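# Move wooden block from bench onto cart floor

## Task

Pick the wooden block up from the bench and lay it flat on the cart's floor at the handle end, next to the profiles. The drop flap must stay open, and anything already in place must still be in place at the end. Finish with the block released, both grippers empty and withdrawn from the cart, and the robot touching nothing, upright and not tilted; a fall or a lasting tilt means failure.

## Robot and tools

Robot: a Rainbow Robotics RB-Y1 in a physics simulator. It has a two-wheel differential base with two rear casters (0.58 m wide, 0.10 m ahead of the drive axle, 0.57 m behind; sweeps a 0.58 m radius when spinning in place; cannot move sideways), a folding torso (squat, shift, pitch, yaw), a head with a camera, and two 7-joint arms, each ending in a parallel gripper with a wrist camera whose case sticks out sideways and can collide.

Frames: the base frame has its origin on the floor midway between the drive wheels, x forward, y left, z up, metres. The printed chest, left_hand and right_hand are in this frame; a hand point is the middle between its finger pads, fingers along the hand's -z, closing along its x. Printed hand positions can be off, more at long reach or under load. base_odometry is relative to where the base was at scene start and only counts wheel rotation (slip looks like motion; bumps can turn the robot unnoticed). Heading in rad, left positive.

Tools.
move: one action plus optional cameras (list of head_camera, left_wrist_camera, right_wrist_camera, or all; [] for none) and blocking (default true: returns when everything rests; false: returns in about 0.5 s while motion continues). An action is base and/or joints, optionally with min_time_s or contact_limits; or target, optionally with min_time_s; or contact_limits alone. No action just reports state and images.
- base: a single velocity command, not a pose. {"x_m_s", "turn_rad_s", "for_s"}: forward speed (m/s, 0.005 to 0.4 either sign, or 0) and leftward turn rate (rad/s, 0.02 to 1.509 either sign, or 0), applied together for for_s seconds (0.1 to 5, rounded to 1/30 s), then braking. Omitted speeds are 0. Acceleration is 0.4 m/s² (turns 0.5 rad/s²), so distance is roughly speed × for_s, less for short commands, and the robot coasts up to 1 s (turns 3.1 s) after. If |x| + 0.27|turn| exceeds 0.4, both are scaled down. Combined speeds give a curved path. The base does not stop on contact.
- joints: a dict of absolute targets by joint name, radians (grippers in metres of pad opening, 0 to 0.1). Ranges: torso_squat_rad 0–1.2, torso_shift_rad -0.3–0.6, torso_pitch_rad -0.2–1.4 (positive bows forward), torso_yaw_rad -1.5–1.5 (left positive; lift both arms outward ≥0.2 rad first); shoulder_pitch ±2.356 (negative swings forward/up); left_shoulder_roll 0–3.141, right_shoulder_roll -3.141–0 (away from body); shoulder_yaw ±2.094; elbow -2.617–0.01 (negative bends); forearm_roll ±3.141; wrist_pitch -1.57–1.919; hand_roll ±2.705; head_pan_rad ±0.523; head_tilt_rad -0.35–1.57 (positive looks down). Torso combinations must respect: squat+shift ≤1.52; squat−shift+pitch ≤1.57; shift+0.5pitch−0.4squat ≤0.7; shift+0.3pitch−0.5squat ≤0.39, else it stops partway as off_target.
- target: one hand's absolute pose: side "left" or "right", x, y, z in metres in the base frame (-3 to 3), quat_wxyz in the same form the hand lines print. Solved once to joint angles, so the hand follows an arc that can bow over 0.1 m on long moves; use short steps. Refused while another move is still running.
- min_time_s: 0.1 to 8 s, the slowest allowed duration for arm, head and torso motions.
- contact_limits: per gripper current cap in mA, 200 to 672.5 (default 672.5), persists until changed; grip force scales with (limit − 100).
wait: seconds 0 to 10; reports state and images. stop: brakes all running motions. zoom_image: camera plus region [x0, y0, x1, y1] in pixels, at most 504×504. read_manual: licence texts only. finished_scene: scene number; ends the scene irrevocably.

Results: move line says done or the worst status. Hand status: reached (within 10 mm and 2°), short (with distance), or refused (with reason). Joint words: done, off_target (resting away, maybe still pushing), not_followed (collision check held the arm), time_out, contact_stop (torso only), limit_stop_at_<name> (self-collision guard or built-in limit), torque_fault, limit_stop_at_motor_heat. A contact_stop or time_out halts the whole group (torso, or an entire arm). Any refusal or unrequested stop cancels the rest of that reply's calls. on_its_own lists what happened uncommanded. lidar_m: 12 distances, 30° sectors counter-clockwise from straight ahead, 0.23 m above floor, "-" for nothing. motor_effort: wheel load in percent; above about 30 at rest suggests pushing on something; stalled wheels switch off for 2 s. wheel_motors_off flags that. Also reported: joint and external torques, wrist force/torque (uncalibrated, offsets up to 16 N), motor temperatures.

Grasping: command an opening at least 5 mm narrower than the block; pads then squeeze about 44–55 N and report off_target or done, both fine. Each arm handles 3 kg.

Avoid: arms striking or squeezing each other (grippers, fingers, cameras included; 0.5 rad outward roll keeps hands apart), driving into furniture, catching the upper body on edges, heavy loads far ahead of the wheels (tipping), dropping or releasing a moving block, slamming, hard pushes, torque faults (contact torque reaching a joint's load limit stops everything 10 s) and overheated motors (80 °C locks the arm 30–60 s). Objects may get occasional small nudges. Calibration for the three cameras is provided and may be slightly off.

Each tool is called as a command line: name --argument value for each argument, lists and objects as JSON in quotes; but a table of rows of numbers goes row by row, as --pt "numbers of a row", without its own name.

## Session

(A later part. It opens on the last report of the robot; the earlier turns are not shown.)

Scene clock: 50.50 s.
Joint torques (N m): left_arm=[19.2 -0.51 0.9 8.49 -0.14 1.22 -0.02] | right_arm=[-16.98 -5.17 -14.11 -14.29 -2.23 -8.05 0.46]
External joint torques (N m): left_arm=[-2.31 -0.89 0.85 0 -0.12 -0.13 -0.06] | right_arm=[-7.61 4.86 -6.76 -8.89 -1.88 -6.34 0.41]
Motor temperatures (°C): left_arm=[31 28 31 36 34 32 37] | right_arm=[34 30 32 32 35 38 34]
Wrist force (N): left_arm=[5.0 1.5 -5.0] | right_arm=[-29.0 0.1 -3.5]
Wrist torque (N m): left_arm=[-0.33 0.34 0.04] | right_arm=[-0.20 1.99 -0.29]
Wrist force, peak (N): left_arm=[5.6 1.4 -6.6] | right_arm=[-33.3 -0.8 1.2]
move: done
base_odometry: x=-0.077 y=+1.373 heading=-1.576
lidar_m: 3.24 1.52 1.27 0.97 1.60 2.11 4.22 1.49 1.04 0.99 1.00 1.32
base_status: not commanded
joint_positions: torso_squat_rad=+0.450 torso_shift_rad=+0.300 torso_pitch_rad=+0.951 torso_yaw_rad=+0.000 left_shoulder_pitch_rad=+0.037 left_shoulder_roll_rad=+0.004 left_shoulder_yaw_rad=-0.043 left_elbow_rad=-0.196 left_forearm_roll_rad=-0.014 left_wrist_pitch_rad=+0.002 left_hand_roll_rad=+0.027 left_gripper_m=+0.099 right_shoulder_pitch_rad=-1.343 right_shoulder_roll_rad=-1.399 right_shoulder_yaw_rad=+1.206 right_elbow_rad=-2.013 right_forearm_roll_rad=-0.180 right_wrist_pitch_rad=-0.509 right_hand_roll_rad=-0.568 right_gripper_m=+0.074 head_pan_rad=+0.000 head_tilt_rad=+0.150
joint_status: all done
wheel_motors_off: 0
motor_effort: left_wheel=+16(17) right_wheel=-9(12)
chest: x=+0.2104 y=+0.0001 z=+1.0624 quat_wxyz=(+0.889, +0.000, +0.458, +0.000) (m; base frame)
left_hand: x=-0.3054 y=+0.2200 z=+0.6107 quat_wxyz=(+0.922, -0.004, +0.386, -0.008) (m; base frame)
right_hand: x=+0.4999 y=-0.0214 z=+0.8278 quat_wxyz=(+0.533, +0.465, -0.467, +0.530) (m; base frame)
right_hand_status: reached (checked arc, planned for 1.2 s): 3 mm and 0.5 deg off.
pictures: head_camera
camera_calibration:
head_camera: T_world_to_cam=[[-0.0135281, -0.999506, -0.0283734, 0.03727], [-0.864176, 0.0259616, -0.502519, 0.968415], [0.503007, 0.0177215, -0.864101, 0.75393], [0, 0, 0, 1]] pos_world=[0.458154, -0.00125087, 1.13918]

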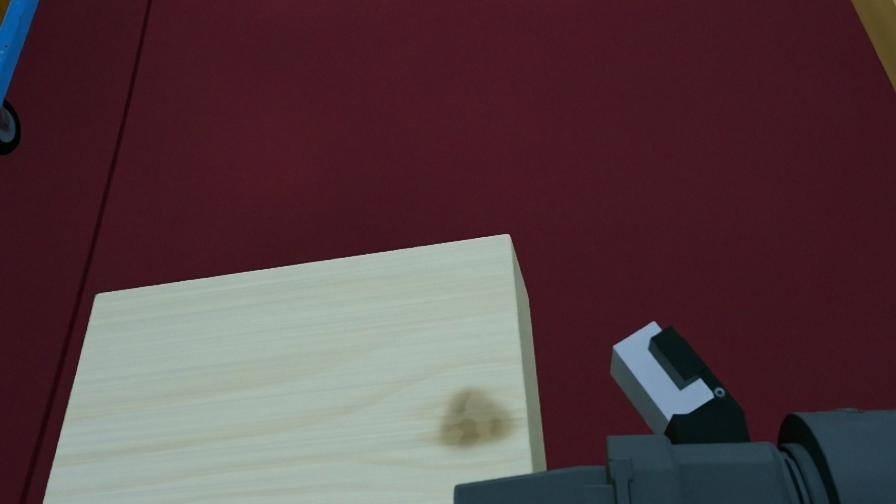

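move --base '{"x_m_s":0.38,"for_s":4.2}' --cameras '[]'

move --base '{"turn_rad_s":0.6,"for_s":2.627}' --joints '{"head_tilt_rad":-0.1}' --cameras '["head_camera"]'

Scene clock: 57.33 s.
Joint torques (N m): left_arm=[20 -0.44 0.63 8.39 -0.06 1.17 0.05] | right_arm=[-16.74 -5.31 -13.98 -14.72 -2.24 -7.96 0.4]
External joint torques (N m): left_arm=[-1.51 -0.82 0.58 -0.1 -0.04 -0.17 0.01] | right_arm=[-7.37 4.72 -6.63 -9.32 -1.88 -6.35 0.35]
Motor temperatures (°C): left_arm=[31 28 31 36 34 32 37] | right_arm=[34 30 32 32 35 38 34]
Wrist force (N): left_arm=[5.3 1.6 -6.2] | right_arm=[-29.0 1.4 -3.4]
Wrist torque (N m): left_arm=[-0.30 0.44 0.07] | right_arm=[-0.02 2.02 -0.29]
Wrist force, peak (N): left_arm=[6.0 0.8 -6.6] | right_arm=[-29.7 1.6 -2.9]
move: done
base_odometry: x=-0.085 y=-0.223 heading=-1.576
lidar_m: 2.96 1.30 0.92 0.87 0.91 1.82 4.38 1.38 0.97 0.91 0.93 1.23
base_status: done (sent for 4.2 of 4.2 s)
joint_positions: torso_squat_rad=+0.450 torso_shift_rad=+0.300 torso_pitch_rad=+0.951 torso_yaw_rad=+0.000 left_shoulder_pitch_rad=+0.037 left_shoulder_roll_rad=+0.004 left_shoulder_yaw_rad=-0.043 left_elbow_rad=-0.196 left_forearm_roll_rad=-0.014 left_wrist_pitch_rad=+0.002 left_hand_roll_rad=+0.027 left_gripper_m=+0.099 right_shoulder_pitch_rad=-1.343 right_shoulder_roll_rad=-1.399 right_shoulder_yaw_rad=+1.206 right_elbow_rad=-2.013 right_forearm_roll_rad=-0.180 right_wrist_pitch_rad=-0.509 right_hand_roll_rad=-0.568 right_gripper_m=+0.074 head_pan_rad=+0.000 head_tilt_rad=+0.150
joint_status: not commanded
wheel_motors_off: 0
motor_effort: left_wheel=+1(42) right_wheel=-2(22)
chest: x=+0.2104 y=+0.0001 z=+1.0623 quat_wxyz=(+0.889, +0.000, +0.458, +0.000) (m; base frame)
left_hand: x=-0.3053 y=+0.2200 z=+0.6106 quat_wxyz=(+0.923, -0.004, +0.386, -0.008) (m; base frame)
right_hand: x=+0.5000 y=-0.0214 z=+0.8278 quat_wxyz=(+0.533, +0.465, -0.467, +0.530) (m; base frame)
pictures: none
No camera images: "cameras" was empty.

Scene clock: 61.53 s.
Joint torques (N m): left_arm=[20.19 -0.51 0.54 8.28 -0.08 1.18 -0.01] | right_arm=[-16.72 -4.92 -14.24 -14.75 -2.29 -7.93 0.39]
External joint torques (N m): left_arm=[-1.32 -0.89 0.49 -0.2 -0.06 -0.16 -0.05] | right_arm=[-7.36 5.1 -6.89 -9.35 -1.94 -6.32 0.34]
Motor temperatures (°C): left_arm=[31 28 31 36 34 32 37] | right_arm=[34 30 32 33 35 39 34]
Wrist force (N): left_arm=[5.3 1.4 -6.7] | right_arm=[-28.2 0.8 -3.8]
Wrist torque (N m): left_arm=[-0.27 0.38 0.02] | right_arm=[-0.07 2.07 -0.30]
Wrist force, peak (N): left_arm=[6.1 1.5 -6.6] | right_arm=[-28.9 0.6 -2.4]
move: done
base_odometry: x=-0.085 y=-0.223 heading=+0.003
lidar_m: 0.86 0.90 1.81 3.98 1.31 0.93 0.89 0.94 1.25 3.20 1.27 0.91
base_status: done (sent for 2.63 of 2.63 s)
joint_positions: torso_squat_rad=+0.450 torso_shift_rad=+0.300 torso_pitch_rad=+0.951 torso_yaw_rad=+0.000 left_shoulder_pitch_rad=+0.037 left_shoulder_roll_rad=+0.004 left_shoulder_yaw_rad=-0.043 left_elbow_rad=-0.196 left_forearm_roll_rad=-0.014 left_wrist_pitch_rad=+0.002 left_hand_roll_rad=+0.027 left_gripper_m=+0.099 right_shoulder_pitch_rad=-1.343 right_shoulder_roll_rad=-1.399 right_shoulder_yaw_rad=+1.206 right_elbow_rad=-2.013 right_forearm_roll_rad=-0.180 right_wrist_pitch_rad=-0.509 right_hand_roll_rad=-0.568 right_gripper_m=+0.074 head_pan_rad=+0.000 head_tilt_rad=-0.100
joint_status: all done
wheel_motors_off: 0
motor_effort: left_wheel=-7(34) right_wheel=+14(32)
chest: x=+0.2104 y=+0.0001 z=+1.0624 quat_wxyz=(+0.889, +0.000, +0.458, +0.000) (m; base frame)
left_hand: x=-0.3054 y=+0.2200 z=+0.6106 quat_wxyz=(+0.923, -0.004, +0.386, -0.008) (m; base frame)
right_hand: x=+0.5000 y=-0.0213 z=+0.8278 quat_wxyz=(+0.533, +0.465, -0.467, +0.530) (m; base frame)
pictures: head_camera
camera_calibration:
head_camera: T_world_to_cam=[[-0.00601852, -0.999509, -0.0307657, 0.0372434], [-0.713049, 0.0258598, -0.700637, 1.14009], [0.701088, 0.0177207, -0.712854, 0.501878], [0, 0, 0, 1]] pos_world=[0.461306, -0.00115118, 1.1577]

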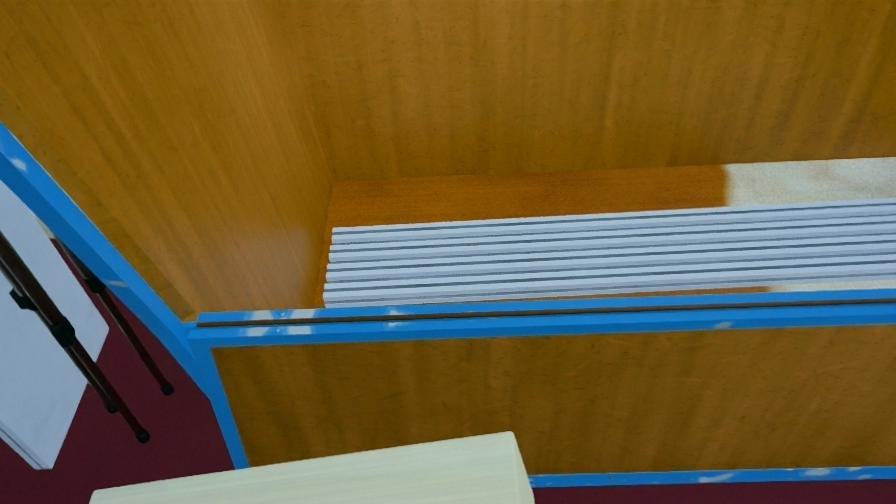

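move --base '{"x_m_s":0.25,"for_s":2.48}' --joints '{"head_tilt_rad":0.3}' --cameras '["head_camera"]'

move --target '{"side":"right","x":0.445,"y":0.0,"z":0.68,"quat_wxyz":[0.5417,0.4545,-0.4545,0.5417]}' --min_time_s 1.5 --cameras '["head_camera"]'

Scene clock: 70.33 s.
Joint torques (N m): left_arm=[19.73 -0.33 0.85 8.49 -0.08 1.18 0.11] | right_arm=[-16.37 -4.93 -14.1 -14.57 -2.15 -7.93 0.44]
External joint torques (N m): left_arm=[-1.77 -0.71 0.8 0.01 -0.07 -0.16 0.07] | right_arm=[-7 5.1 -6.75 -9.17 -1.8 -6.32 0.39]
Motor temperatures (°C): left_arm=[31 28 31 36 34 32 37] | right_arm=[34 30 32 33 35 39 34]
Wrist force (N): left_arm=[5.7 1.2 -5.7] | right_arm=[-28.2 1.1 -3.4]
Wrist torque (N m): left_arm=[-0.25 0.48 0.06] | right_arm=[0.13 2.03 -0.29]
Wrist force, peak (N): left_arm=[5.8 1.4 -6.8] | right_arm=[-29.7 -0.8 -3.5]
move: done
base_odometry: x=+0.531 y=-0.221 heading=+0.003
lidar_m: 0.25 0.25 0.36 1.57 2.24 1.58 1.51 1.57 2.12 4.62 0.39 0.27
base_status: done (sent for 2.47 of 2.47 s)
joint_positions: torso_squat_rad=+0.450 torso_shift_rad=+0.300 torso_pitch_rad=+0.951 torso_yaw_rad=+0.000 left_shoulder_pitch_rad=+0.037 left_shoulder_roll_rad=+0.004 left_shoulder_yaw_rad=-0.043 left_elbow_rad=-0.196 left_forearm_roll_rad=-0.014 left_wrist_pitch_rad=+0.002 left_hand_roll_rad=+0.027 left_gripper_m=+0.099 right_shoulder_pitch_rad=-1.343 right_shoulder_roll_rad=-1.399 right_shoulder_yaw_rad=+1.206 right_elbow_rad=-2.013 right_forearm_roll_rad=-0.180 right_wrist_pitch_rad=-0.509 right_hand_roll_rad=-0.568 right_gripper_m=+0.074 head_pan_rad=+0.000 head_tilt_rad=+0.300
joint_status: all done
wheel_motors_off: 0
motor_effort: left_wheel=-4(21) right_wheel=+3(43)
chest: x=+0.2104 y=+0.0001 z=+1.0623 quat_wxyz=(+0.889, +0.000, +0.458, +0.000) (m; base frame)
left_hand: x=-0.3053 y=+0.2200 z=+0.6106 quat_wxyz=(+0.923, -0.004, +0.386, -0.008) (m; base frame)
right_hand: x=+0.5000 y=-0.0213 z=+0.8278 quat_wxyz=(+0.533, +0.465, -0.467, +0.530) (m; base frame)
pictures: head_camera
camera_calibration:
head_camera: T_world_to_cam=[[-0.0176177, -0.999506, -0.0260284, 0.0362284], [-0.929588, 0.0259603, -0.367686, 0.837233], [0.36818, 0.0177179, -0.929586, 0.881964], [0, 0, 0, 1]] pos_world=[0.454198, -0.00115087, 1.12864]

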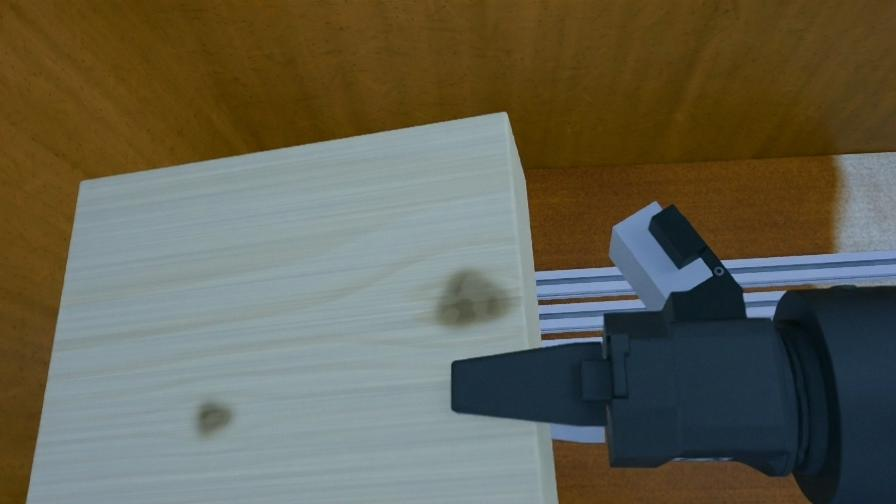

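Scene clock: 72.17 s.
Joint torques (N m): left_arm=[19.7 -0.37 0.74 8.33 -0.04 1.18 -0.04] | right_arm=[-13.67 -0.7 -9.38 -16.26 -1.87 -8.66 0.32]
External joint torques (N m): left_arm=[-1.8 -0.75 0.69 -0.15 -0.02 -0.16 -0.07] | right_arm=[-6.06 6.47 -4.52 -10.34 -1.68 -6.8 0.27]
Motor temperatures (°C): left_arm=[31 28 31 36 34 32 37] | right_arm=[34 30 32 33 35 39 34]
Wrist force (N): left_arm=[5.3 1.6 -6.3] | right_arm=[-28.3 1.3 -5.0]
Wrist torque (N m): left_arm=[-0.32 0.43 0.04] | right_arm=[-0.02 1.90 -0.26]
Wrist force, peak (N): left_arm=[5.9 0.9 -6.7] | right_arm=[-30.3 -0.4 -4.0]
move: done
base_odometry: x=+0.531 y=-0.221 heading=+0.003
lidar_m: 0.25 0.25 0.36 1.57 2.23 1.58 1.51 1.58 2.10 4.63 0.37 0.27
base_status: not commanded
joint_positions: torso_squat_rad=+0.450 torso_shift_rad=+0.300 torso_pitch_rad=+0.951 torso_yaw_rad=+0.000 left_shoulder_pitch_rad=+0.037 left_shoulder_roll_rad=+0.004 left_shoulder_yaw_rad=-0.043 left_elbow_rad=-0.196 left_forearm_roll_rad=-0.014 left_wrist_pitch_rad=+0.002 left_hand_roll_rad=+0.027 left_gripper_m=+0.099 right_shoulder_pitch_rad=-1.190 right_shoulder_roll_rad=-1.020 right_shoulder_yaw_rad=+1.309 right_elbow_rad=-1.548 right_forearm_roll_rad=-0.112 right_wrist_pitch_rad=-0.618 right_hand_roll_rad=-0.334 right_gripper_m=+0.074 head_pan_rad=+0.000 head_tilt_rad=+0.300
joint_status: all done
wheel_motors_off: 0
motor_effort: left_wheel=-4(5) right_wheel=+4(6)
chest: x=+0.2104 y=+0.0001 z=+1.0624 quat_wxyz=(+0.889, +0.000, +0.458, +0.000) (m; base frame)
left_hand: x=-0.3054 y=+0.2200 z=+0.6106 quat_wxyz=(+0.923, -0.004, +0.386, -0.008) (m; base frame)
right_hand: x=+0.4446 y=-0.0017 z=+0.6781 quat_wxyz=(+0.544, +0.452, -0.452, +0.543) (m; base frame)
right_hand_status: reached (checked arc, planned for 1.5 s): 3 mm and 0.5 deg off.
pictures: head_camera
camera_calibration:
head_camera: T_world_to_cam=[[-0.017614, -0.999506, -0.0260327, 0.0362316], [-0.92954, 0.0259608, -0.367806, 0.837347], [0.3683, 0.0177199, -0.929538, 0.881856], [0, 0, 0, 1]] pos_world=[0.454198, -0.00115087, 1.12864]

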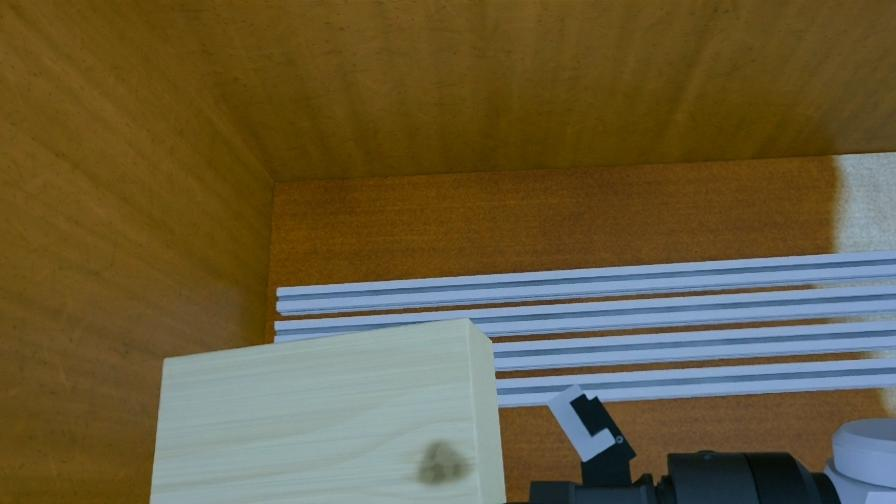

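move --joints '{"torso_squat_rad":0.85,"torso_shift_rad":0.37}' --min_time_s 1.5 --cameras '["head_camera"]'

move --target '{"side":"right","x":0.425,"y":0.0,"z":0.43,"quat_wxyz":[0.5417,0.4545,-0.4545,0.5417]}' --min_time_s 1.5 --cameras '["head_camera","right_wrist_camera"]'

Scene clock: 76.97 s.
Joint torques (N m): left_arm=[20 -0.45 1.12 8.4 -0.11 1.27 0.08] | right_arm=[-13.63 -0.79 -9.76 -16.7 -1.59 -8.92 0]
External joint torques (N m): left_arm=[-1.5 -0.83 1.07 -0.08 -0.1 -0.08 0.04] | right_arm=[-6.01 6.39 -4.9 -10.78 -1.39 -7.13 -0.05]
Motor temperatures (°C): left_arm=[31 28 31 36 34 32 37] | right_arm=[34 30 32 33 35 39 34]
Wrist force (N): left_arm=[5.5 1.1 -6.1] | right_arm=[-28.1 0.9 -4.4]
Wrist torque (N m): left_arm=[-0.28 0.42 0.08] | right_arm=[-0.11 1.99 -0.27]
Wrist force, peak (N): left_arm=[6.0 1.5 -6.6] | right_arm=[-29.2 1.3 -5.1]
move: done
base_odometry: x=+0.531 y=-0.221 heading=+0.003
lidar_m: 0.25 0.27 0.35 1.56 2.23 1.59 1.51 1.58 2.10 4.62 0.38 0.27
base_status: not commanded
joint_positions: torso_squat_rad=+0.850 torso_shift_rad=+0.370 torso_pitch_rad=+0.951 torso_yaw_rad=+0.000 left_shoulder_pitch_rad=+0.037 left_shoulder_roll_rad=+0.004 left_shoulder_yaw_rad=-0.043 left_elbow_rad=-0.196 left_forearm_roll_rad=-0.014 left_wrist_pitch_rad=+0.002 left_hand_roll_rad=+0.027 left_gripper_m=+0.099 right_shoulder_pitch_rad=-1.190 right_shoulder_roll_rad=-1.020 right_shoulder_yaw_rad=+1.309 right_elbow_rad=-1.548 right_forearm_roll_rad=-0.112 right_wrist_pitch_rad=-0.618 right_hand_roll_rad=-0.334 right_gripper_m=+0.074 head_pan_rad=+0.000 head_tilt_rad=+0.300
joint_status: all done
wheel_motors_off: 0
motor_effort: left_wheel=-3(5) right_wheel=+4(6)
chest: x=+0.1911 y=+0.0001 z=+0.8910 quat_wxyz=(+0.889, +0.000, +0.458, +0.000) (m; base frame)
left_hand: x=-0.3246 y=+0.2200 z=+0.4392 quat_wxyz=(+0.923, -0.004, +0.386, -0.008) (m; base frame)
right_hand: x=+0.4254 y=-0.0017 z=+0.5068 quat_wxyz=(+0.544, +0.452, -0.452, +0.543) (m; base frame)
pictures: head_camera
camera_calibration:
head_camera: T_world_to_cam=[[-0.0176113, -0.999506, -0.0260329, 0.0313287], [-0.929506, 0.02596, -0.367893, 0.756435], [0.368387, 0.0177187, -0.929504, 0.729572], [0, 0, 0, 1]] pos_world=[0.434898, -0.00125087, 0.957242]

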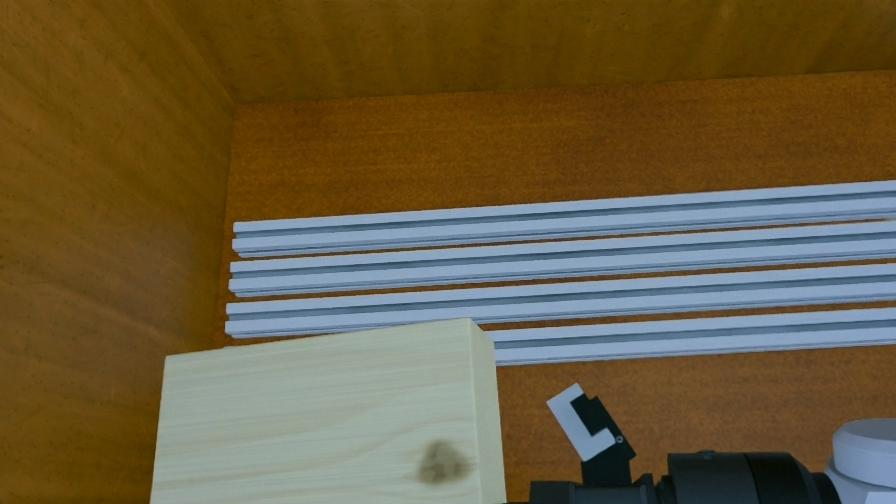

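Scene clock: 78.80 s.
Joint torques (N m): left_arm=[19.75 -0.45 0.55 8.28 0 1.23 -0.01] | right_arm=[-14.28 1.11 -5.56 -13.03 -1.56 -8.94 0.29]
External joint torques (N m): left_arm=[-1.75 -0.84 0.5 -0.2 0.02 -0.12 -0.05] | right_arm=[-6.42 6.4 -2.03 -8.83 -1.22 -7.14 0.24]
Motor temperatures (°C): left_arm=[31 28 31 36 34 32 37] | right_arm=[34 30 32 33 35 39 34]
Wrist force (N): left_arm=[5.1 0.9 -6.0] | right_arm=[-26.9 -0.8 -4.6]
Wrist torque (N m): left_arm=[-0.16 0.39 0.03] | right_arm=[-0.56 1.95 -0.26]
Wrist force, peak (N): left_arm=[6.4 1.1 -6.9] | right_arm=[-30.0 -0.8 -4.9]
move: done
base_odometry: x=+0.531 y=-0.221 heading=+0.003
lidar_m: 0.24 0.26 0.34 1.55 2.22 1.60 1.51 1.57 2.12 4.63 0.39 0.27
base_status: not commanded
joint_positions: torso_squat_rad=+0.850 torso_shift_rad=+0.370 torso_pitch_rad=+0.951 torso_yaw_rad=+0.000 left_shoulder_pitch_rad=+0.037 left_shoulder_roll_rad=+0.004 left_shoulder_yaw_rad=-0.043 left_elbow_rad=-0.196 left_forearm_roll_rad=-0.014 left_wrist_pitch_rad=+0.002 left_hand_roll_rad=+0.027 left_gripper_m=+0.099 right_shoulder_pitch_rad=-1.201 right_shoulder_roll_rad=-0.749 right_shoulder_yaw_rad=+1.344 right_elbow_rad=-1.016 right_forearm_roll_rad=-0.085 right_wrist_pitch_rad=-0.885 right_hand_roll_rad=-0.307 right_gripper_m=+0.074 head_pan_rad=+0.000 head_tilt_rad=+0.300
joint_status: all done
wheel_motors_off: 0
motor_effort: left_wheel=-4(5) right_wheel=+5(6)
chest: x=+0.1911 y=+0.0001 z=+0.8910 quat_wxyz=(+0.889, +0.000, +0.458, +0.000) (m; base frame)
left_hand: x=-0.3246 y=+0.2200 z=+0.4392 quat_wxyz=(+0.923, -0.004, +0.386, -0.008) (m; base frame)
right_hand: x=+0.4245 y=-0.0018 z=+0.4288 quat_wxyz=(+0.545, +0.450, -0.452, +0.544) (m; base frame)
right_hand_status: reached (checked arc, planned for 1.5 s): 2 mm and 0.7 deg off.
pictures: head_camera, right_wrist_camera
camera_calibration:
head_camera: T_world_to_cam=[[-0.0176113, -0.999506, -0.0260329, 0.0313287], [-0.929506, 0.02596, -0.367893, 0.756435], [0.368387, 0.0177187, -0.929504, 0.729572], [0, 0, 0, 1]] pos_world=[0.434898, -0.00125087, 0.957242]
right_wrist_camera: T_world_to_cam=[[0.0282057, -0.160199, -0.986682, 0.409558], [-0.862899, -0.502166, 0.0568651, 0.368083], [-0.504588, 0.849803, -0.1524, 0.353326], [0, 0, 0, 1]] pos_world=[0.484351, -0.0498079, 0.437019]

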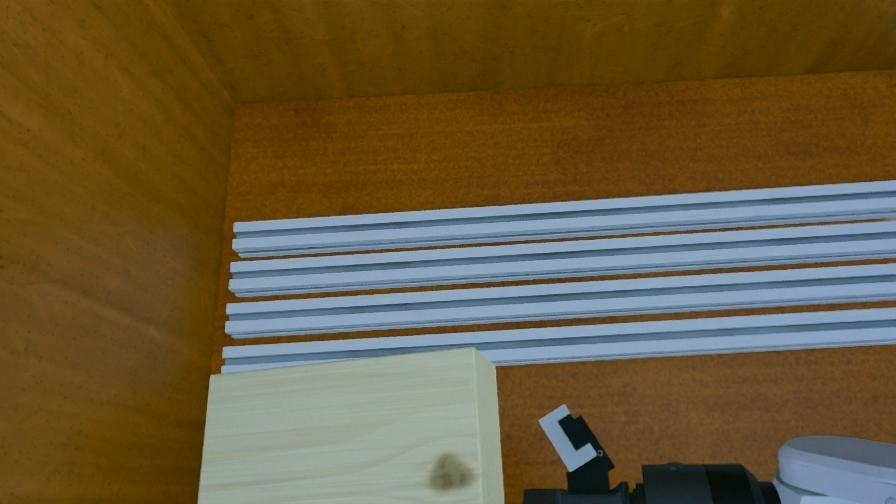

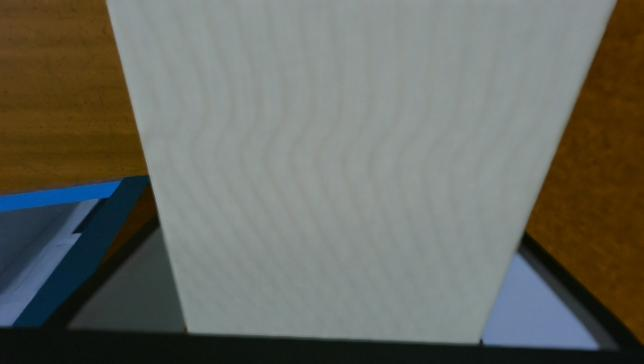

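move --target '{"side":"right","x":0.425,"y":0.0,"z":0.408,"quat_wxyz":[0.5417,0.4545,-0.4545,0.5417]}' --min_time_s 1 --cameras '[]'

move --joints '{"torso_squat_rad":0.91,"torso_shift_rad":0.4}' --min_time_s 1.5 --cameras '["head_camera","right_wrist_camera"]'

Scene clock: 83.33 s.
Joint torques (N m): left_arm=[19.67 -0.4 0.94 8.29 0.04 1.14 -0.02] | right_arm=[-13.23 3.31 -4.46 -11.84 -1.53 -9.27 0.24]
External joint torques (N m): left_arm=[-1.84 -0.78 0.89 -0.19 0.06 -0.2 -0.05] | right_arm=[-5.21 7.67 -1.56 -8.56 -1.13 -7.46 0.19]
Motor temperatures (°C): left_arm=[31 28 31 36 34 32 37] | right_arm=[34 30 32 33 35 40 34]
Wrist force (N): left_arm=[5.7 0.3 -6.2] | right_arm=[-28.3 -2.0 -4.8]
Wrist torque (N m): left_arm=[-0.15 0.47 0.05] | right_arm=[-0.63 1.87 -0.23]
Wrist force, peak (N): left_arm=[5.8 2.3 -7.0] | right_arm=[-30.6 -1.7 -3.7]
move: done
base_odometry: x=+0.531 y=-0.221 heading=+0.003
lidar_m: 0.25 0.26 0.37 1.57 2.22 1.60 1.51 1.58 2.12 4.63 0.39 0.26
base_status: not commanded
joint_positions: torso_squat_rad=+0.850 torso_shift_rad=+0.370 torso_pitch_rad=+0.951 torso_yaw_rad=+0.000 left_shoulder_pitch_rad=+0.037 left_shoulder_roll_rad=+0.004 left_shoulder_yaw_rad=-0.043 left_elbow_rad=-0.196 left_forearm_roll_rad=-0.014 left_wrist_pitch_rad=+0.002 left_hand_roll_rad=+0.027 left_gripper_m=+0.099 right_shoulder_pitch_rad=-1.214 right_shoulder_roll_rad=-0.632 right_shoulder_yaw_rad=+1.353 right_elbow_rad=-0.775 right_forearm_roll_rad=-0.078 right_wrist_pitch_rad=-1.009 right_hand_roll_rad=-0.305 right_gripper_m=+0.074 head_pan_rad=+0.000 head_tilt_rad=+0.300
joint_status: all done
wheel_motors_off: 0
motor_effort: left_wheel=-3(5) right_wheel=+0(5)
chest: x=+0.1911 y=+0.0001 z=+0.8910 quat_wxyz=(+0.889, +0.000, +0.458, +0.000) (m; base frame)
left_hand: x=-0.3246 y=+0.2200 z=+0.4392 quat_wxyz=(+0.923, -0.004, +0.386, -0.008) (m; base frame)
right_hand: x=+0.4248 y=-0.0020 z=+0.4069 quat_wxyz=(+0.545, +0.451, -0.452, +0.544) (m; base frame)
right_hand_status: reached (checked arc, planned for 1.0 s): 2 mm and 0.7 deg off.
pictures: none
No camera images: "cameras" was empty.

Scene clock: 85.13 s.
Joint torques (N m): left_arm=[19.92 -0.39 1.06 8.29 -0.07 1.08 0] | right_arm=[-12.51 2.84 -4.47 -9.67 -1.29 -5.46 -0.5]
External joint torques (N m): left_arm=[-1.57 -0.77 1.01 -0.18 -0.05 -0.26 -0.04] | right_arm=[-4.46 7.2 -1.56 -6.39 -0.89 -3.65 -0.56]
Motor temperatures (°C): left_arm=[31 28 31 36 34 32 37] | right_arm=[34 30 32 33 35 40 34]
Wrist force (N): left_arm=[4.7 0.7 -5.8] | right_arm=[-19.1 0.3 1.7]
Wrist torque (N m): left_arm=[-0.18 0.38 0.05] | right_arm=[-0.80 0.16 0.77]
Wrist force, peak (N): left_arm=[6.2 1.2 -6.2] | right_arm=[-27.6 -1.4 -4.6]
move: done
base_odometry: x=+0.531 y=-0.221 heading=+0.003
lidar_m: 0.26 0.25 0.36 1.56 2.22 1.58 1.50 1.58 2.12 4.63 0.38 0.27
base_status: not commanded
joint_positions: torso_squat_rad=+0.910 torso_shift_rad=+0.400 torso_pitch_rad=+0.950 torso_yaw_rad=+0.000 left_shoulder_pitch_rad=+0.037 left_shoulder_roll_rad=+0.004 left_shoulder_yaw_rad=-0.043 left_elbow_rad=-0.196 left_forearm_roll_rad=-0.014 left_wrist_pitch_rad=+0.002 left_hand_roll_rad=+0.027 left_gripper_m=+0.099 right_shoulder_pitch_rad=-1.214 right_shoulder_roll_rad=-0.632 right_shoulder_yaw_rad=+1.353 right_elbow_rad=-0.776 right_forearm_roll_rad=-0.078 right_wrist_pitch_rad=-1.010 right_hand_roll_rad=-0.305 right_gripper_m=+0.074 head_pan_rad=+0.000 head_tilt_rad=+0.300
joint_status: all done
wheel_motors_off: 0
motor_effort: left_wheel=-4(5) right_wheel=+5(5)
chest: x=+0.1911 y=+0.0001 z=+0.8562 quat_wxyz=(+0.889, +0.000, +0.457, +0.000) (m; base frame)
left_hand: x=-0.3243 y=+0.2200 z=+0.4040 quat_wxyz=(+0.923, -0.004, +0.386, -0.008) (m; base frame)
right_hand: x=+0.4251 y=-0.0017 z=+0.3726 quat_wxyz=(+0.545, +0.451, -0.453, +0.544) (m; base frame)
pictures: head_camera, right_wrist_camera
camera_calibration:
head_camera: T_world_to_cam=[[-0.0175936, -0.999506, -0.0260414, 0.0304262], [-0.929307, 0.0259562, -0.368394, 0.743988], [0.368888, 0.0177191, -0.929305, 0.697045], [0, 0, 0, 1]] pos_world=[0.434797, -0.00125088, 0.92264]
right_wrist_camera: T_world_to_cam=[[0.0295126, -0.158097, -0.986982, 0.353717], [-0.862679, -0.502781, 0.0547408, 0.372575], [-0.50489, 0.849833, -0.151225, 0.34459], [0, 0, 0, 1]] pos_world=[0.484954, -0.0495989, 0.380828]

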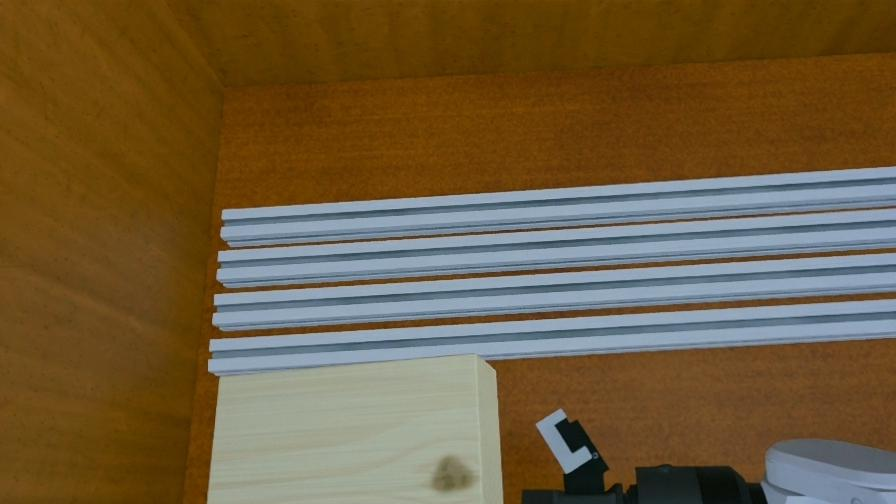

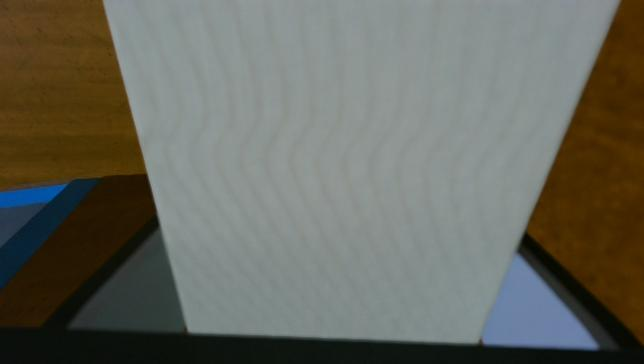

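move --target '{"side":"right","x":0.425,"y":-0.002,"z":0.364,"quat_wxyz":[0.5296,0.4686,-0.4686,0.5296]}' --min_time_s 1 --cameras '["head_camera","right_wrist_camera"]'

Scene clock: 87.97 s.
Joint torques (N m): left_arm=[19.68 -0.32 0.9 8.26 0.01 1.23 0.04] | right_arm=[10.73 19.47 -2.87 -8.28 -3.05 -8.88 0.38]
External joint torques (N m): left_arm=[-1.7 -0.59 0.86 -0.17 0.03 -0.1 0] | right_arm=[19.24 22.62 -1.01 -6.71 -2.46 -7.1 0.33]
Motor temperatures (°C): left_arm=[31 28 31 36 34 32 37] | right_arm=[34 30 32 32 35 39 34]
Wrist force (N): left_arm=[5.4 1.0 -5.9] | right_arm=[-27.6 1.1 -4.2]
Wrist torque (N m): left_arm=[-0.24 0.42 0.07] | right_arm=[-0.01 2.03 -0.21]
Wrist force, peak (N): left_arm=[6.2 1.1 -6.6] | right_arm=[-33.3 -0.3 -3.4]
move: done
base_odometry: x=+0.532 y=-0.221 heading=+0.004
lidar_m: 0.24 0.25 0.35 1.56 2.23 1.59 1.51 1.58 2.11 4.61 0.37 0.25
base_status: not commanded
joint_positions: torso_squat_rad=+0.910 torso_shift_rad=+0.398 torso_pitch_rad=+0.944 torso_yaw_rad=-0.002 left_shoulder_pitch_rad=+0.037 left_shoulder_roll_rad=+0.004 left_shoulder_yaw_rad=-0.043 left_elbow_rad=-0.196 left_forearm_roll_rad=-0.014 left_wrist_pitch_rad=+0.002 left_hand_roll_rad=+0.027 left_gripper_m=+0.099 right_shoulder_pitch_rad=-1.245 right_shoulder_roll_rad=-0.451 right_shoulder_yaw_rad=+1.351 right_elbow_rad=-0.379 right_forearm_roll_rad=-0.078 right_wrist_pitch_rad=-1.263 right_hand_roll_rad=-0.305 right_gripper_m=+0.074 head_pan_rad=+0.000 head_tilt_rad=+0.300
joint_status: all done
wheel_motors_off: 0
motor_effort: left_wheel=-1(13) right_wheel=-23(36)
chest: x=+0.1891 y=+0.0012 z=+0.8579 quat_wxyz=(+0.891, -0.002, +0.455, -0.001) (m; base frame)
left_hand: x=-0.3238 y=+0.2194 z=+0.4020 quat_wxyz=(+0.924, -0.006, +0.383, -0.008) (m; base frame)
right_hand: x=+0.4292 y=-0.0050 z=+0.3674 quat_wxyz=(+0.533, +0.458, -0.467, +0.537) (m; base frame)
right_hand_status: reached (checked arc, planned for 1.0 s): 6 mm and 1.5 deg off.
pictures: head_camera, right_wrist_camera
camera_calibration:
head_camera: T_world_to_cam=[[-0.0170262, -0.999596, -0.022769, 0.0286913], [-0.927125, 0.02431, -0.373962, 0.747059], [0.374365, 0.0147426, -0.927164, 0.696422], [0, 0, 0, 1]] pos_world=[0.43239, 0.000251704, 0.925723]
right_wrist_camera: T_world_to_cam=[[0.0415584, -0.118699, -0.99206, 0.344765], [-0.863739, -0.503366, 0.0240445, 0.386433], [-0.502223, 0.855882, -0.123444, 0.337413], [0, 0, 0, 1]] pos_world=[0.488906, -0.053345, 0.374388]

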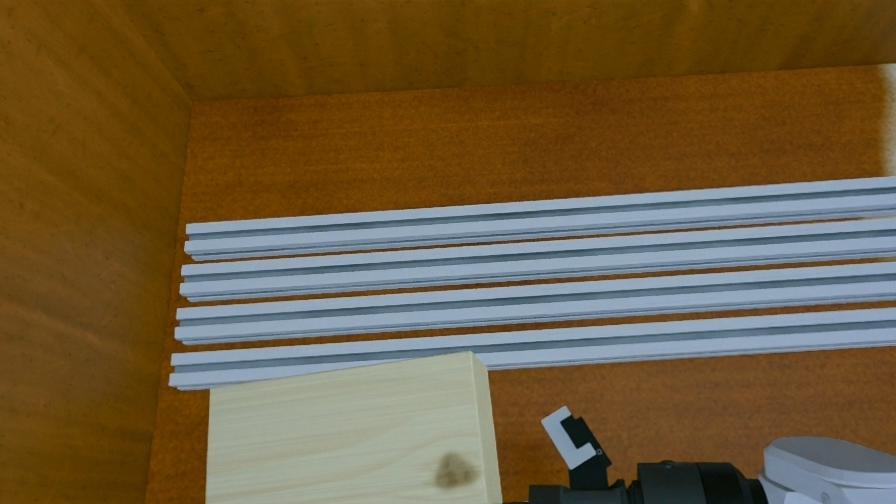

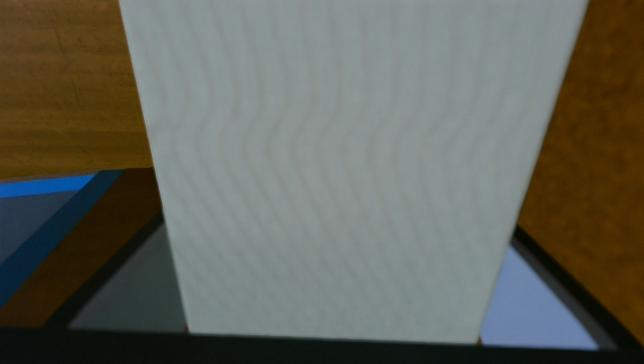

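move --joints '{"right_gripper_m":0.079}' --cameras '[]'

move --joints '{"right_gripper_m":0.086}' --cameras '[]'

move --joints '{"right_gripper_m":0.1}' --cameras '["head_camera","right_wrist_camera"]'

Scene clock: 94.10 s.
Joint torques (N m): left_arm=[19.61 -0.41 0.99 8.29 -0.16 1.13 0.05] | right_arm=[11.63 19.27 -3.06 -5.19 -1.92 -4.88 0.15]
External joint torques (N m): left_arm=[-1.77 -0.68 0.95 -0.14 -0.15 -0.2 0.01] | right_arm=[20.15 22.41 -1.19 -3.58 -1.39 -3.06 0.1]
Motor temperatures (°C): left_arm=[31 28 31 36 34 32 37] | right_arm=[34 30 32 32 35 40 34]
Wrist force (N): left_arm=[5.5 0.9 -6.1] | right_arm=[-18.6 1.0 -0.6]
Wrist torque (N m): left_arm=[-0.22 0.45 0.03] | right_arm=[-0.09 -0.10 -0.08]
Wrist force, peak (N): left_arm=[6.2 0.4 -6.6] | right_arm=[-28.6 1.7 -4.0]
move: done
base_odometry: x=+0.532 y=-0.221 heading=+0.004
lidar_m: 0.24 0.27 0.35 1.57 2.22 1.59 1.51 1.58 2.11 4.62 0.36 0.26
base_status: not commanded
joint_positions: torso_squat_rad=+0.910 torso_shift_rad=+0.398 torso_pitch_rad=+0.944 torso_yaw_rad=-0.002 left_shoulder_pitch_rad=+0.037 left_shoulder_roll_rad=+0.004 left_shoulder_yaw_rad=-0.043 left_elbow_rad=-0.196 left_forearm_roll_rad=-0.014 left_wrist_pitch_rad=+0.002 left_hand_roll_rad=+0.027 left_gripper_m=+0.099 right_shoulder_pitch_rad=-1.245 right_shoulder_roll_rad=-0.451 right_shoulder_yaw_rad=+1.351 right_elbow_rad=-0.380 right_forearm_roll_rad=-0.079 right_wrist_pitch_rad=-1.264 right_hand_roll_rad=-0.305 right_gripper_m=+0.079 head_pan_rad=+0.000 head_tilt_rad=+0.300
joint_status: all done
wheel_motors_off: 0
motor_effort: left_wheel=-4(4) right_wheel=-21(24)
chest: x=+0.1890 y=+0.0012 z=+0.8579 quat_wxyz=(+0.891, -0.002, +0.455, -0.001) (m; base frame)
left_hand: x=-0.3238 y=+0.2194 z=+0.4019 quat_wxyz=(+0.924, -0.006, +0.383, -0.008) (m; base frame)
right_hand: x=+0.4292 y=-0.0047 z=+0.3679 quat_wxyz=(+0.532, +0.459, -0.467, +0.537) (m; base frame)
pictures: none
No camera images: "cameras" was empty.

Scene clock: 94.63 s.
Joint torques (N m): left_arm=[19.51 -0.45 0.57 8.32 -0.05 1.24 0.08] | right_arm=[11.76 19.01 -2.8 -5.53 -1.89 -4.79 0.3]
External joint torques (N m): left_arm=[-1.87 -0.72 0.53 -0.11 -0.03 -0.09 0.05] | right_arm=[20.28 22.16 -0.93 -3.92 -1.35 -2.98 0.25]
Motor temperatures (°C): left_arm=[31 28 31 36 34 32 37] | right_arm=[34 30 32 32 35 40 34]
Wrist force (N): left_arm=[5.4 0.9 -6.2] | right_arm=[-18.1 1.3 4.3]
Wrist torque (N m): left_arm=[-0.24 0.44 0.08] | right_arm=[-0.13 0.05 -0.11]
Wrist force, peak (N): left_arm=[5.8 1.1 -6.3] | right_arm=[-19.0 1.5 4.4]
move: done
base_odometry: x=+0.532 y=-0.221 heading=+0.004
lidar_m: 0.24 0.24 0.34 1.56 2.23 1.59 1.52 1.58 2.12 4.62 0.38 0.26
base_status: not commanded
joint_positions: torso_squat_rad=+0.910 torso_shift_rad=+0.398 torso_pitch_rad=+0.944 torso_yaw_rad=-0.002 left_shoulder_pitch_rad=+0.037 left_shoulder_roll_rad=+0.004 left_shoulder_yaw_rad=-0.043 left_elbow_rad=-0.196 left_forearm_roll_rad=-0.014 left_wrist_pitch_rad=+0.002 left_hand_roll_rad=+0.027 left_gripper_m=+0.099 right_shoulder_pitch_rad=-1.245 right_shoulder_roll_rad=-0.451 right_shoulder_yaw_rad=+1.351 right_elbow_rad=-0.380 right_forearm_roll_rad=-0.079 right_wrist_pitch_rad=-1.264 right_hand_roll_rad=-0.305 right_gripper_m=+0.086 head_pan_rad=+0.000 head_tilt_rad=+0.300
joint_status: all done
wheel_motors_off: 0
motor_effort: left_wheel=-4(4) right_wheel=-20(23)
chest: x=+0.1890 y=+0.0012 z=+0.8579 quat_wxyz=(+0.891, -0.002, +0.455, -0.001) (m; base frame)
left_hand: x=-0.3238 y=+0.2194 z=+0.4019 quat_wxyz=(+0.924, -0.006, +0.383, -0.008) (m; base frame)
right_hand: x=+0.4292 y=-0.0047 z=+0.3679 quat_wxyz=(+0.532, +0.459, -0.467, +0.537) (m; base frame)
pictures: none
No camera images: "cameras" was empty.

Scene clock: 95.23 s.
Joint torques (N m): left_arm=[19.68 -0.58 0.61 8.32 -0.1 1.17 -0.03] | right_arm=[11.72 19.38 -2.79 -5.5 -1.83 -4.65 0.28]
External joint torques (N m): left_arm=[-1.7 -0.85 0.57 -0.11 -0.09 -0.16 -0.07] | right_arm=[20.24 22.52 -0.92 -3.9 -1.3 -2.84 0.23]
Motor temperatures (°C): left_arm=[31 28 31 36 34 32 37] | right_arm=[34 30 32 32 35 40 34]
Wrist force (N): left_arm=[5.4 0.9 -6.6] | right_arm=[-17.1 1.7 3.7]
Wrist torque (N m): left_arm=[-0.23 0.46 0.06] | right_arm=[-0.24 -0.09 -0.11]
Wrist force, peak (N): left_arm=[5.4 1.2 -6.7] | right_arm=[-18.8 1.6 2.4]
move: done
base_odometry: x=+0.532 y=-0.221 heading=+0.004
lidar_m: 0.24 0.26 0.35 1.56 2.24 1.59 1.51 1.57 2.13 4.63 0.38 0.26
base_status: not commanded
joint_positions: torso_squat_rad=+0.910 torso_shift_rad=+0.398 torso_pitch_rad=+0.944 torso_yaw_rad=-0.002 left_shoulder_pitch_rad=+0.037 left_shoulder_roll_rad=+0.004 left_shoulder_yaw_rad=-0.043 left_elbow_rad=-0.196 left_forearm_roll_rad=-0.014 left_wrist_pitch_rad=+0.002 left_hand_roll_rad=+0.027 left_gripper_m=+0.099 right_shoulder_pitch_rad=-1.245 right_shoulder_roll_rad=-0.451 right_shoulder_yaw_rad=+1.351 right_elbow_rad=-0.380 right_forearm_roll_rad=-0.079 right_wrist_pitch_rad=-1.264 right_hand_roll_rad=-0.305 right_gripper_m=+0.099 head_pan_rad=+0.000 head_tilt_rad=+0.300
joint_status: all done
wheel_motors_off: 0
motor_effort: left_wheel=-3(4) right_wheel=-23(24)
chest: x=+0.1890 y=+0.0012 z=+0.8579 quat_wxyz=(+0.891, -0.002, +0.455, -0.001) (m; base frame)
left_hand: x=-0.3238 y=+0.2194 z=+0.4019 quat_wxyz=(+0.924, -0.006, +0.383, -0.008) (m; base frame)
right_hand: x=+0.4292 y=-0.0047 z=+0.3679 quat_wxyz=(+0.532, +0.459, -0.467, +0.537) (m; base frame)
pictures: head_camera, right_wrist_camera
camera_calibration:
head_camera: T_world_to_cam=[[-0.0169887, -0.999594, -0.0228681, 0.0287689], [-0.927043, 0.0243156, -0.374166, 0.747249], [0.37457, 0.0148431, -0.92708, 0.696346], [0, 0, 0, 1]] pos_world=[0.43239, 0.000251467, 0.925822]
right_wrist_camera: T_world_to_cam=[[0.0417474, -0.11675, -0.992283, 0.345301], [-0.863571, -0.503706, 0.022933, 0.386894], [-0.502497, 0.855949, -0.12185, 0.33674], [0, 0, 0, 1]] pos_world=[0.488905, -0.0530372, 0.374796]

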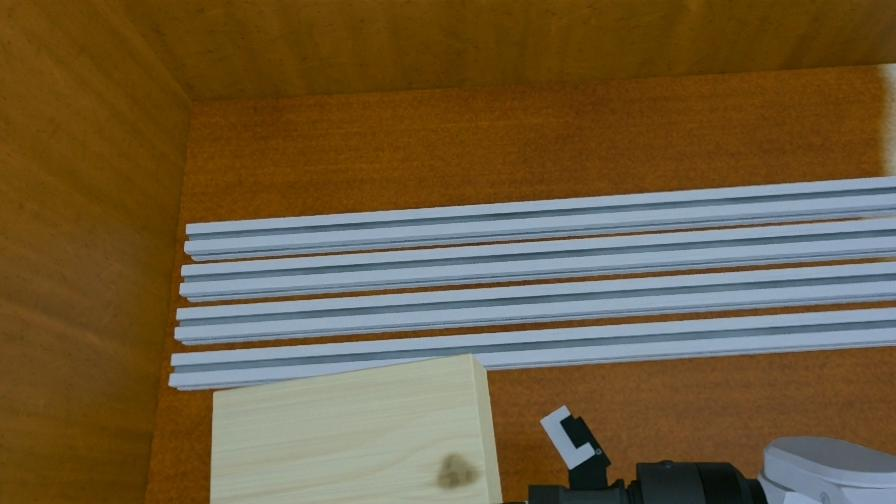

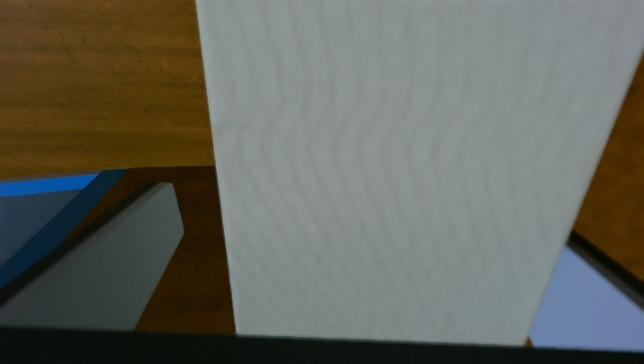

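move --target '{"side":"right","x":0.425,"y":-0.075,"z":0.36,"quat_wxyz":[0.5296,0.4686,-0.4686,0.5296]}' --min_time_s 2 --cameras '["head_camera","right_wrist_camera"]'

Scene clock: 99.07 s.
Joint torques (N m): left_arm=[19.7 -0.24 0.79 8.37 -0.02 1.13 0.09] | right_arm=[16.39 7.74 0.6 0.83 -1.04 -2.04 0.15]
External joint torques (N m): left_arm=[-1.72 -0.55 0.74 -0.08 0 -0.21 0.05] | right_arm=[23.78 13.41 2.11 0.96 -0.46 -0.24 0.1]
Motor temperatures (°C): left_arm=[32 28 31 36 34 32 37] | right_arm=[34 30 32 32 35 39 34]
Wrist force (N): left_arm=[5.8 0.3 -5.7] | right_arm=[-6.9 0.8 0.0]
Wrist torque (N m): left_arm=[-0.17 0.54 0.08] | right_arm=[-0.17 -0.36 -0.10]
Wrist force, peak (N): left_arm=[6.2 0.3 -6.8] | right_arm=[-18.3 1.1 -6.3]
move: short
base_odometry: x=+0.532 y=-0.221 heading=+0.004
lidar_m: 0.23 0.25 0.33 1.57 2.24 1.59 1.50 1.58 2.11 4.62 0.36 0.26
base_status: not commanded
joint_positions: torso_squat_rad=+0.910 torso_shift_rad=+0.399 torso_pitch_rad=+0.947 torso_yaw_rad=-0.001 left_shoulder_pitch_rad=+0.037 left_shoulder_roll_rad=+0.004 left_shoulder_yaw_rad=-0.043 left_elbow_rad=-0.196 left_forearm_roll_rad=-0.014 left_wrist_pitch_rad=+0.002 left_hand_roll_rad=+0.027 left_gripper_m=+0.099 right_shoulder_pitch_rad=-1.209 right_shoulder_roll_rad=-0.518 right_shoulder_yaw_rad=+1.352 right_elbow_rad=-0.267 right_forearm_roll_rad=-0.081 right_wrist_pitch_rad=-1.405 right_hand_roll_rad=-0.304 right_gripper_m=+0.099 head_pan_rad=+0.000 head_tilt_rad=+0.300
joint_status: all done
wheel_motors_off: 0
motor_effort: left_wheel=-3(4) right_wheel=-27(29)
chest: x=+0.1899 y=+0.0009 z=+0.8572 quat_wxyz=(+0.890, -0.001, +0.456, +0.000) (m; base frame)
left_hand: x=-0.3240 y=+0.2195 z=+0.4027 quat_wxyz=(+0.923, -0.005, +0.384, -0.008) (m; base frame)
right_hand: x=+0.4282 y=-0.0752 z=+0.3602 quat_wxyz=(+0.548, +0.445, -0.458, +0.540) (m; base frame)
right_hand_status: short (checked arc, as near as the solve gets, planned for 2.0 s): 3 mm and 3.9 deg off. The place is met; only the turn is off.
pictures: head_camera, right_wrist_camera
camera_calibration:
head_camera: T_world_to_cam=[[-0.0169879, -0.999565, -0.0240915, 0.0294855], [-0.927957, 0.0247335, -0.371865, 0.745974], [0.372299, 0.0160387, -0.927974, 0.69659], [0, 0, 0, 1]] pos_world=[0.433393, -0.0001503, 0.924529]
right_wrist_camera: T_world_to_cam=[[0.033157, -0.159547, -0.986633, 0.32793], [-0.871919, -0.487144, 0.0494736, 0.345989], [-0.488526, 0.858624, -0.155265, 0.40191], [0, 0, 0, 1]] pos_world=[0.487145, -0.124222, 0.368832]

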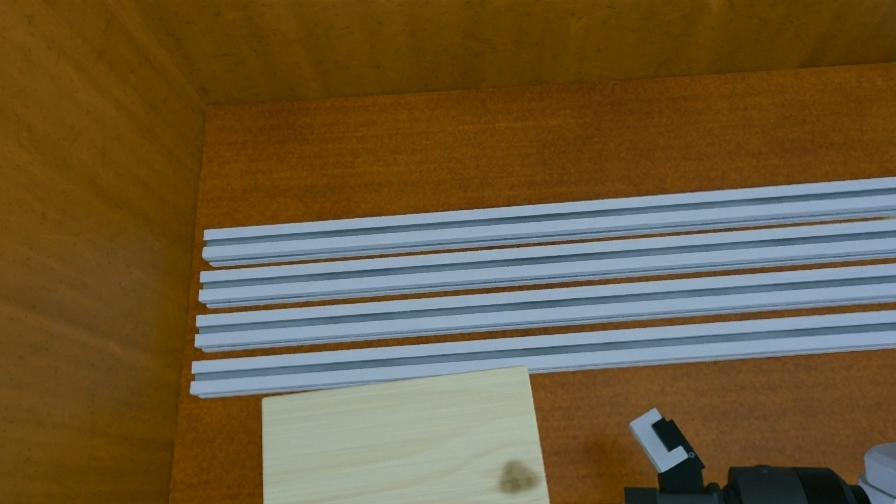

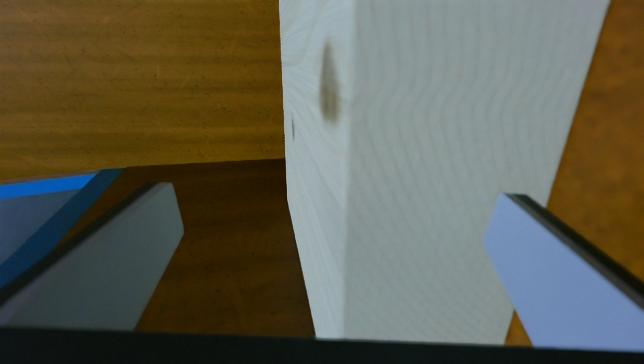

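move --target '{"side":"right","x":0.425,"y":-0.12,"z":0.362,"quat_wxyz":[0.5417,0.4545,-0.4545,0.5417]}' --min_time_s 1 --cameras '["head_camera","right_wrist_camera"]'

Scene clock: 102.87 s.
Joint torques (N m): left_arm=[19.72 -0.11 0.7 8.49 -0.14 1.2 0.07] | right_arm=[-5.52 -9.14 -0.37 1 -0.46 -1.97 -0.26]
External joint torques (N m): left_arm=[-1.77 -0.49 0.65 0.02 -0.13 -0.14 0.03] | right_arm=[1.13 -1.61 1.13 0.49 0.13 -0.17 -0.31]
Motor temperatures (°C): left_arm=[32 28 31 36 34 32 37] | right_arm=[34 30 32 32 35 39 34]
Wrist force (N): left_arm=[5.9 1.4 -6.1] | right_arm=[-6.2 1.5 -0.7]
Wrist torque (N m): left_arm=[-0.24 0.50 0.07] | right_arm=[-0.23 -0.29 -0.10]
Wrist force, peak (N): left_arm=[5.8 1.3 -6.6] | right_arm=[-7.2 1.8 0.2]
move: short
base_odometry: x=+0.531 y=-0.221 heading=+0.003
lidar_m: 0.23 0.24 0.32 1.57 2.23 1.58 1.52 1.58 2.10 4.62 0.37 0.26
base_status: not commanded
joint_positions: torso_squat_rad=+0.910 torso_shift_rad=+0.400 torso_pitch_rad=+0.950 torso_yaw_rad=+0.000 left_shoulder_pitch_rad=+0.037 left_shoulder_roll_rad=+0.004 left_shoulder_yaw_rad=-0.043 left_elbow_rad=-0.196 left_forearm_roll_rad=-0.014 left_wrist_pitch_rad=+0.002 left_hand_roll_rad=+0.027 left_gripper_m=+0.099 right_shoulder_pitch_rad=-1.185 right_shoulder_roll_rad=-0.597 right_shoulder_yaw_rad=+1.358 right_elbow_rad=-0.267 right_forearm_roll_rad=-0.074 right_wrist_pitch_rad=-1.463 right_hand_roll_rad=-0.307 right_gripper_m=+0.099 head_pan_rad=+0.000 head_tilt_rad=+0.300
joint_status: all done
wheel_motors_off: 0
motor_effort: left_wheel=+0(4) right_wheel=-4(30)
chest: x=+0.1909 y=+0.0001 z=+0.8563 quat_wxyz=(+0.889, +0.000, +0.457, +0.000) (m; base frame)
left_hand: x=-0.3243 y=+0.2200 z=+0.4039 quat_wxyz=(+0.923, -0.004, +0.385, -0.008) (m; base frame)
right_hand: x=+0.4244 y=-0.1195 z=+0.3607 quat_wxyz=(+0.554, +0.442, -0.447, +0.546) (m; base frame)
right_hand_status: short (checked arc, as near as the solve gets, planned for 1.0 s): 1 mm and 2.2 deg off. The place is met; only the turn is off.
pictures: head_camera, right_wrist_camera
camera_calibration:
head_camera: T_world_to_cam=[[-0.0175824, -0.999506, -0.026051, 0.0305318], [-0.929143, 0.0259572, -0.368807, 0.744182], [0.369301, 0.0177206, -0.929141, 0.69697], [0, 0, 0, 1]] pos_world=[0.434597, -0.00115088, 0.922839]
right_wrist_camera: T_world_to_cam=[[0.0262221, -0.184284, -0.982523, 0.320056], [-0.867974, -0.491783, 0.0690746, 0.311731], [-0.495917, 0.850993, -0.172849, 0.446656], [0, 0, 0, 1]] pos_world=[0.483686, -0.167816, 0.370133]

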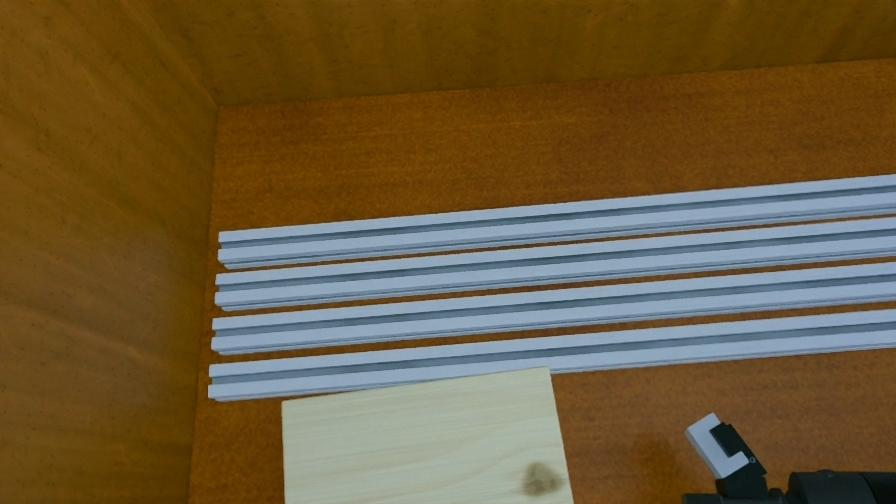

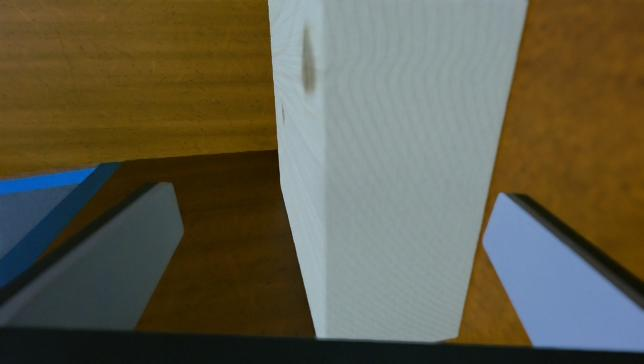

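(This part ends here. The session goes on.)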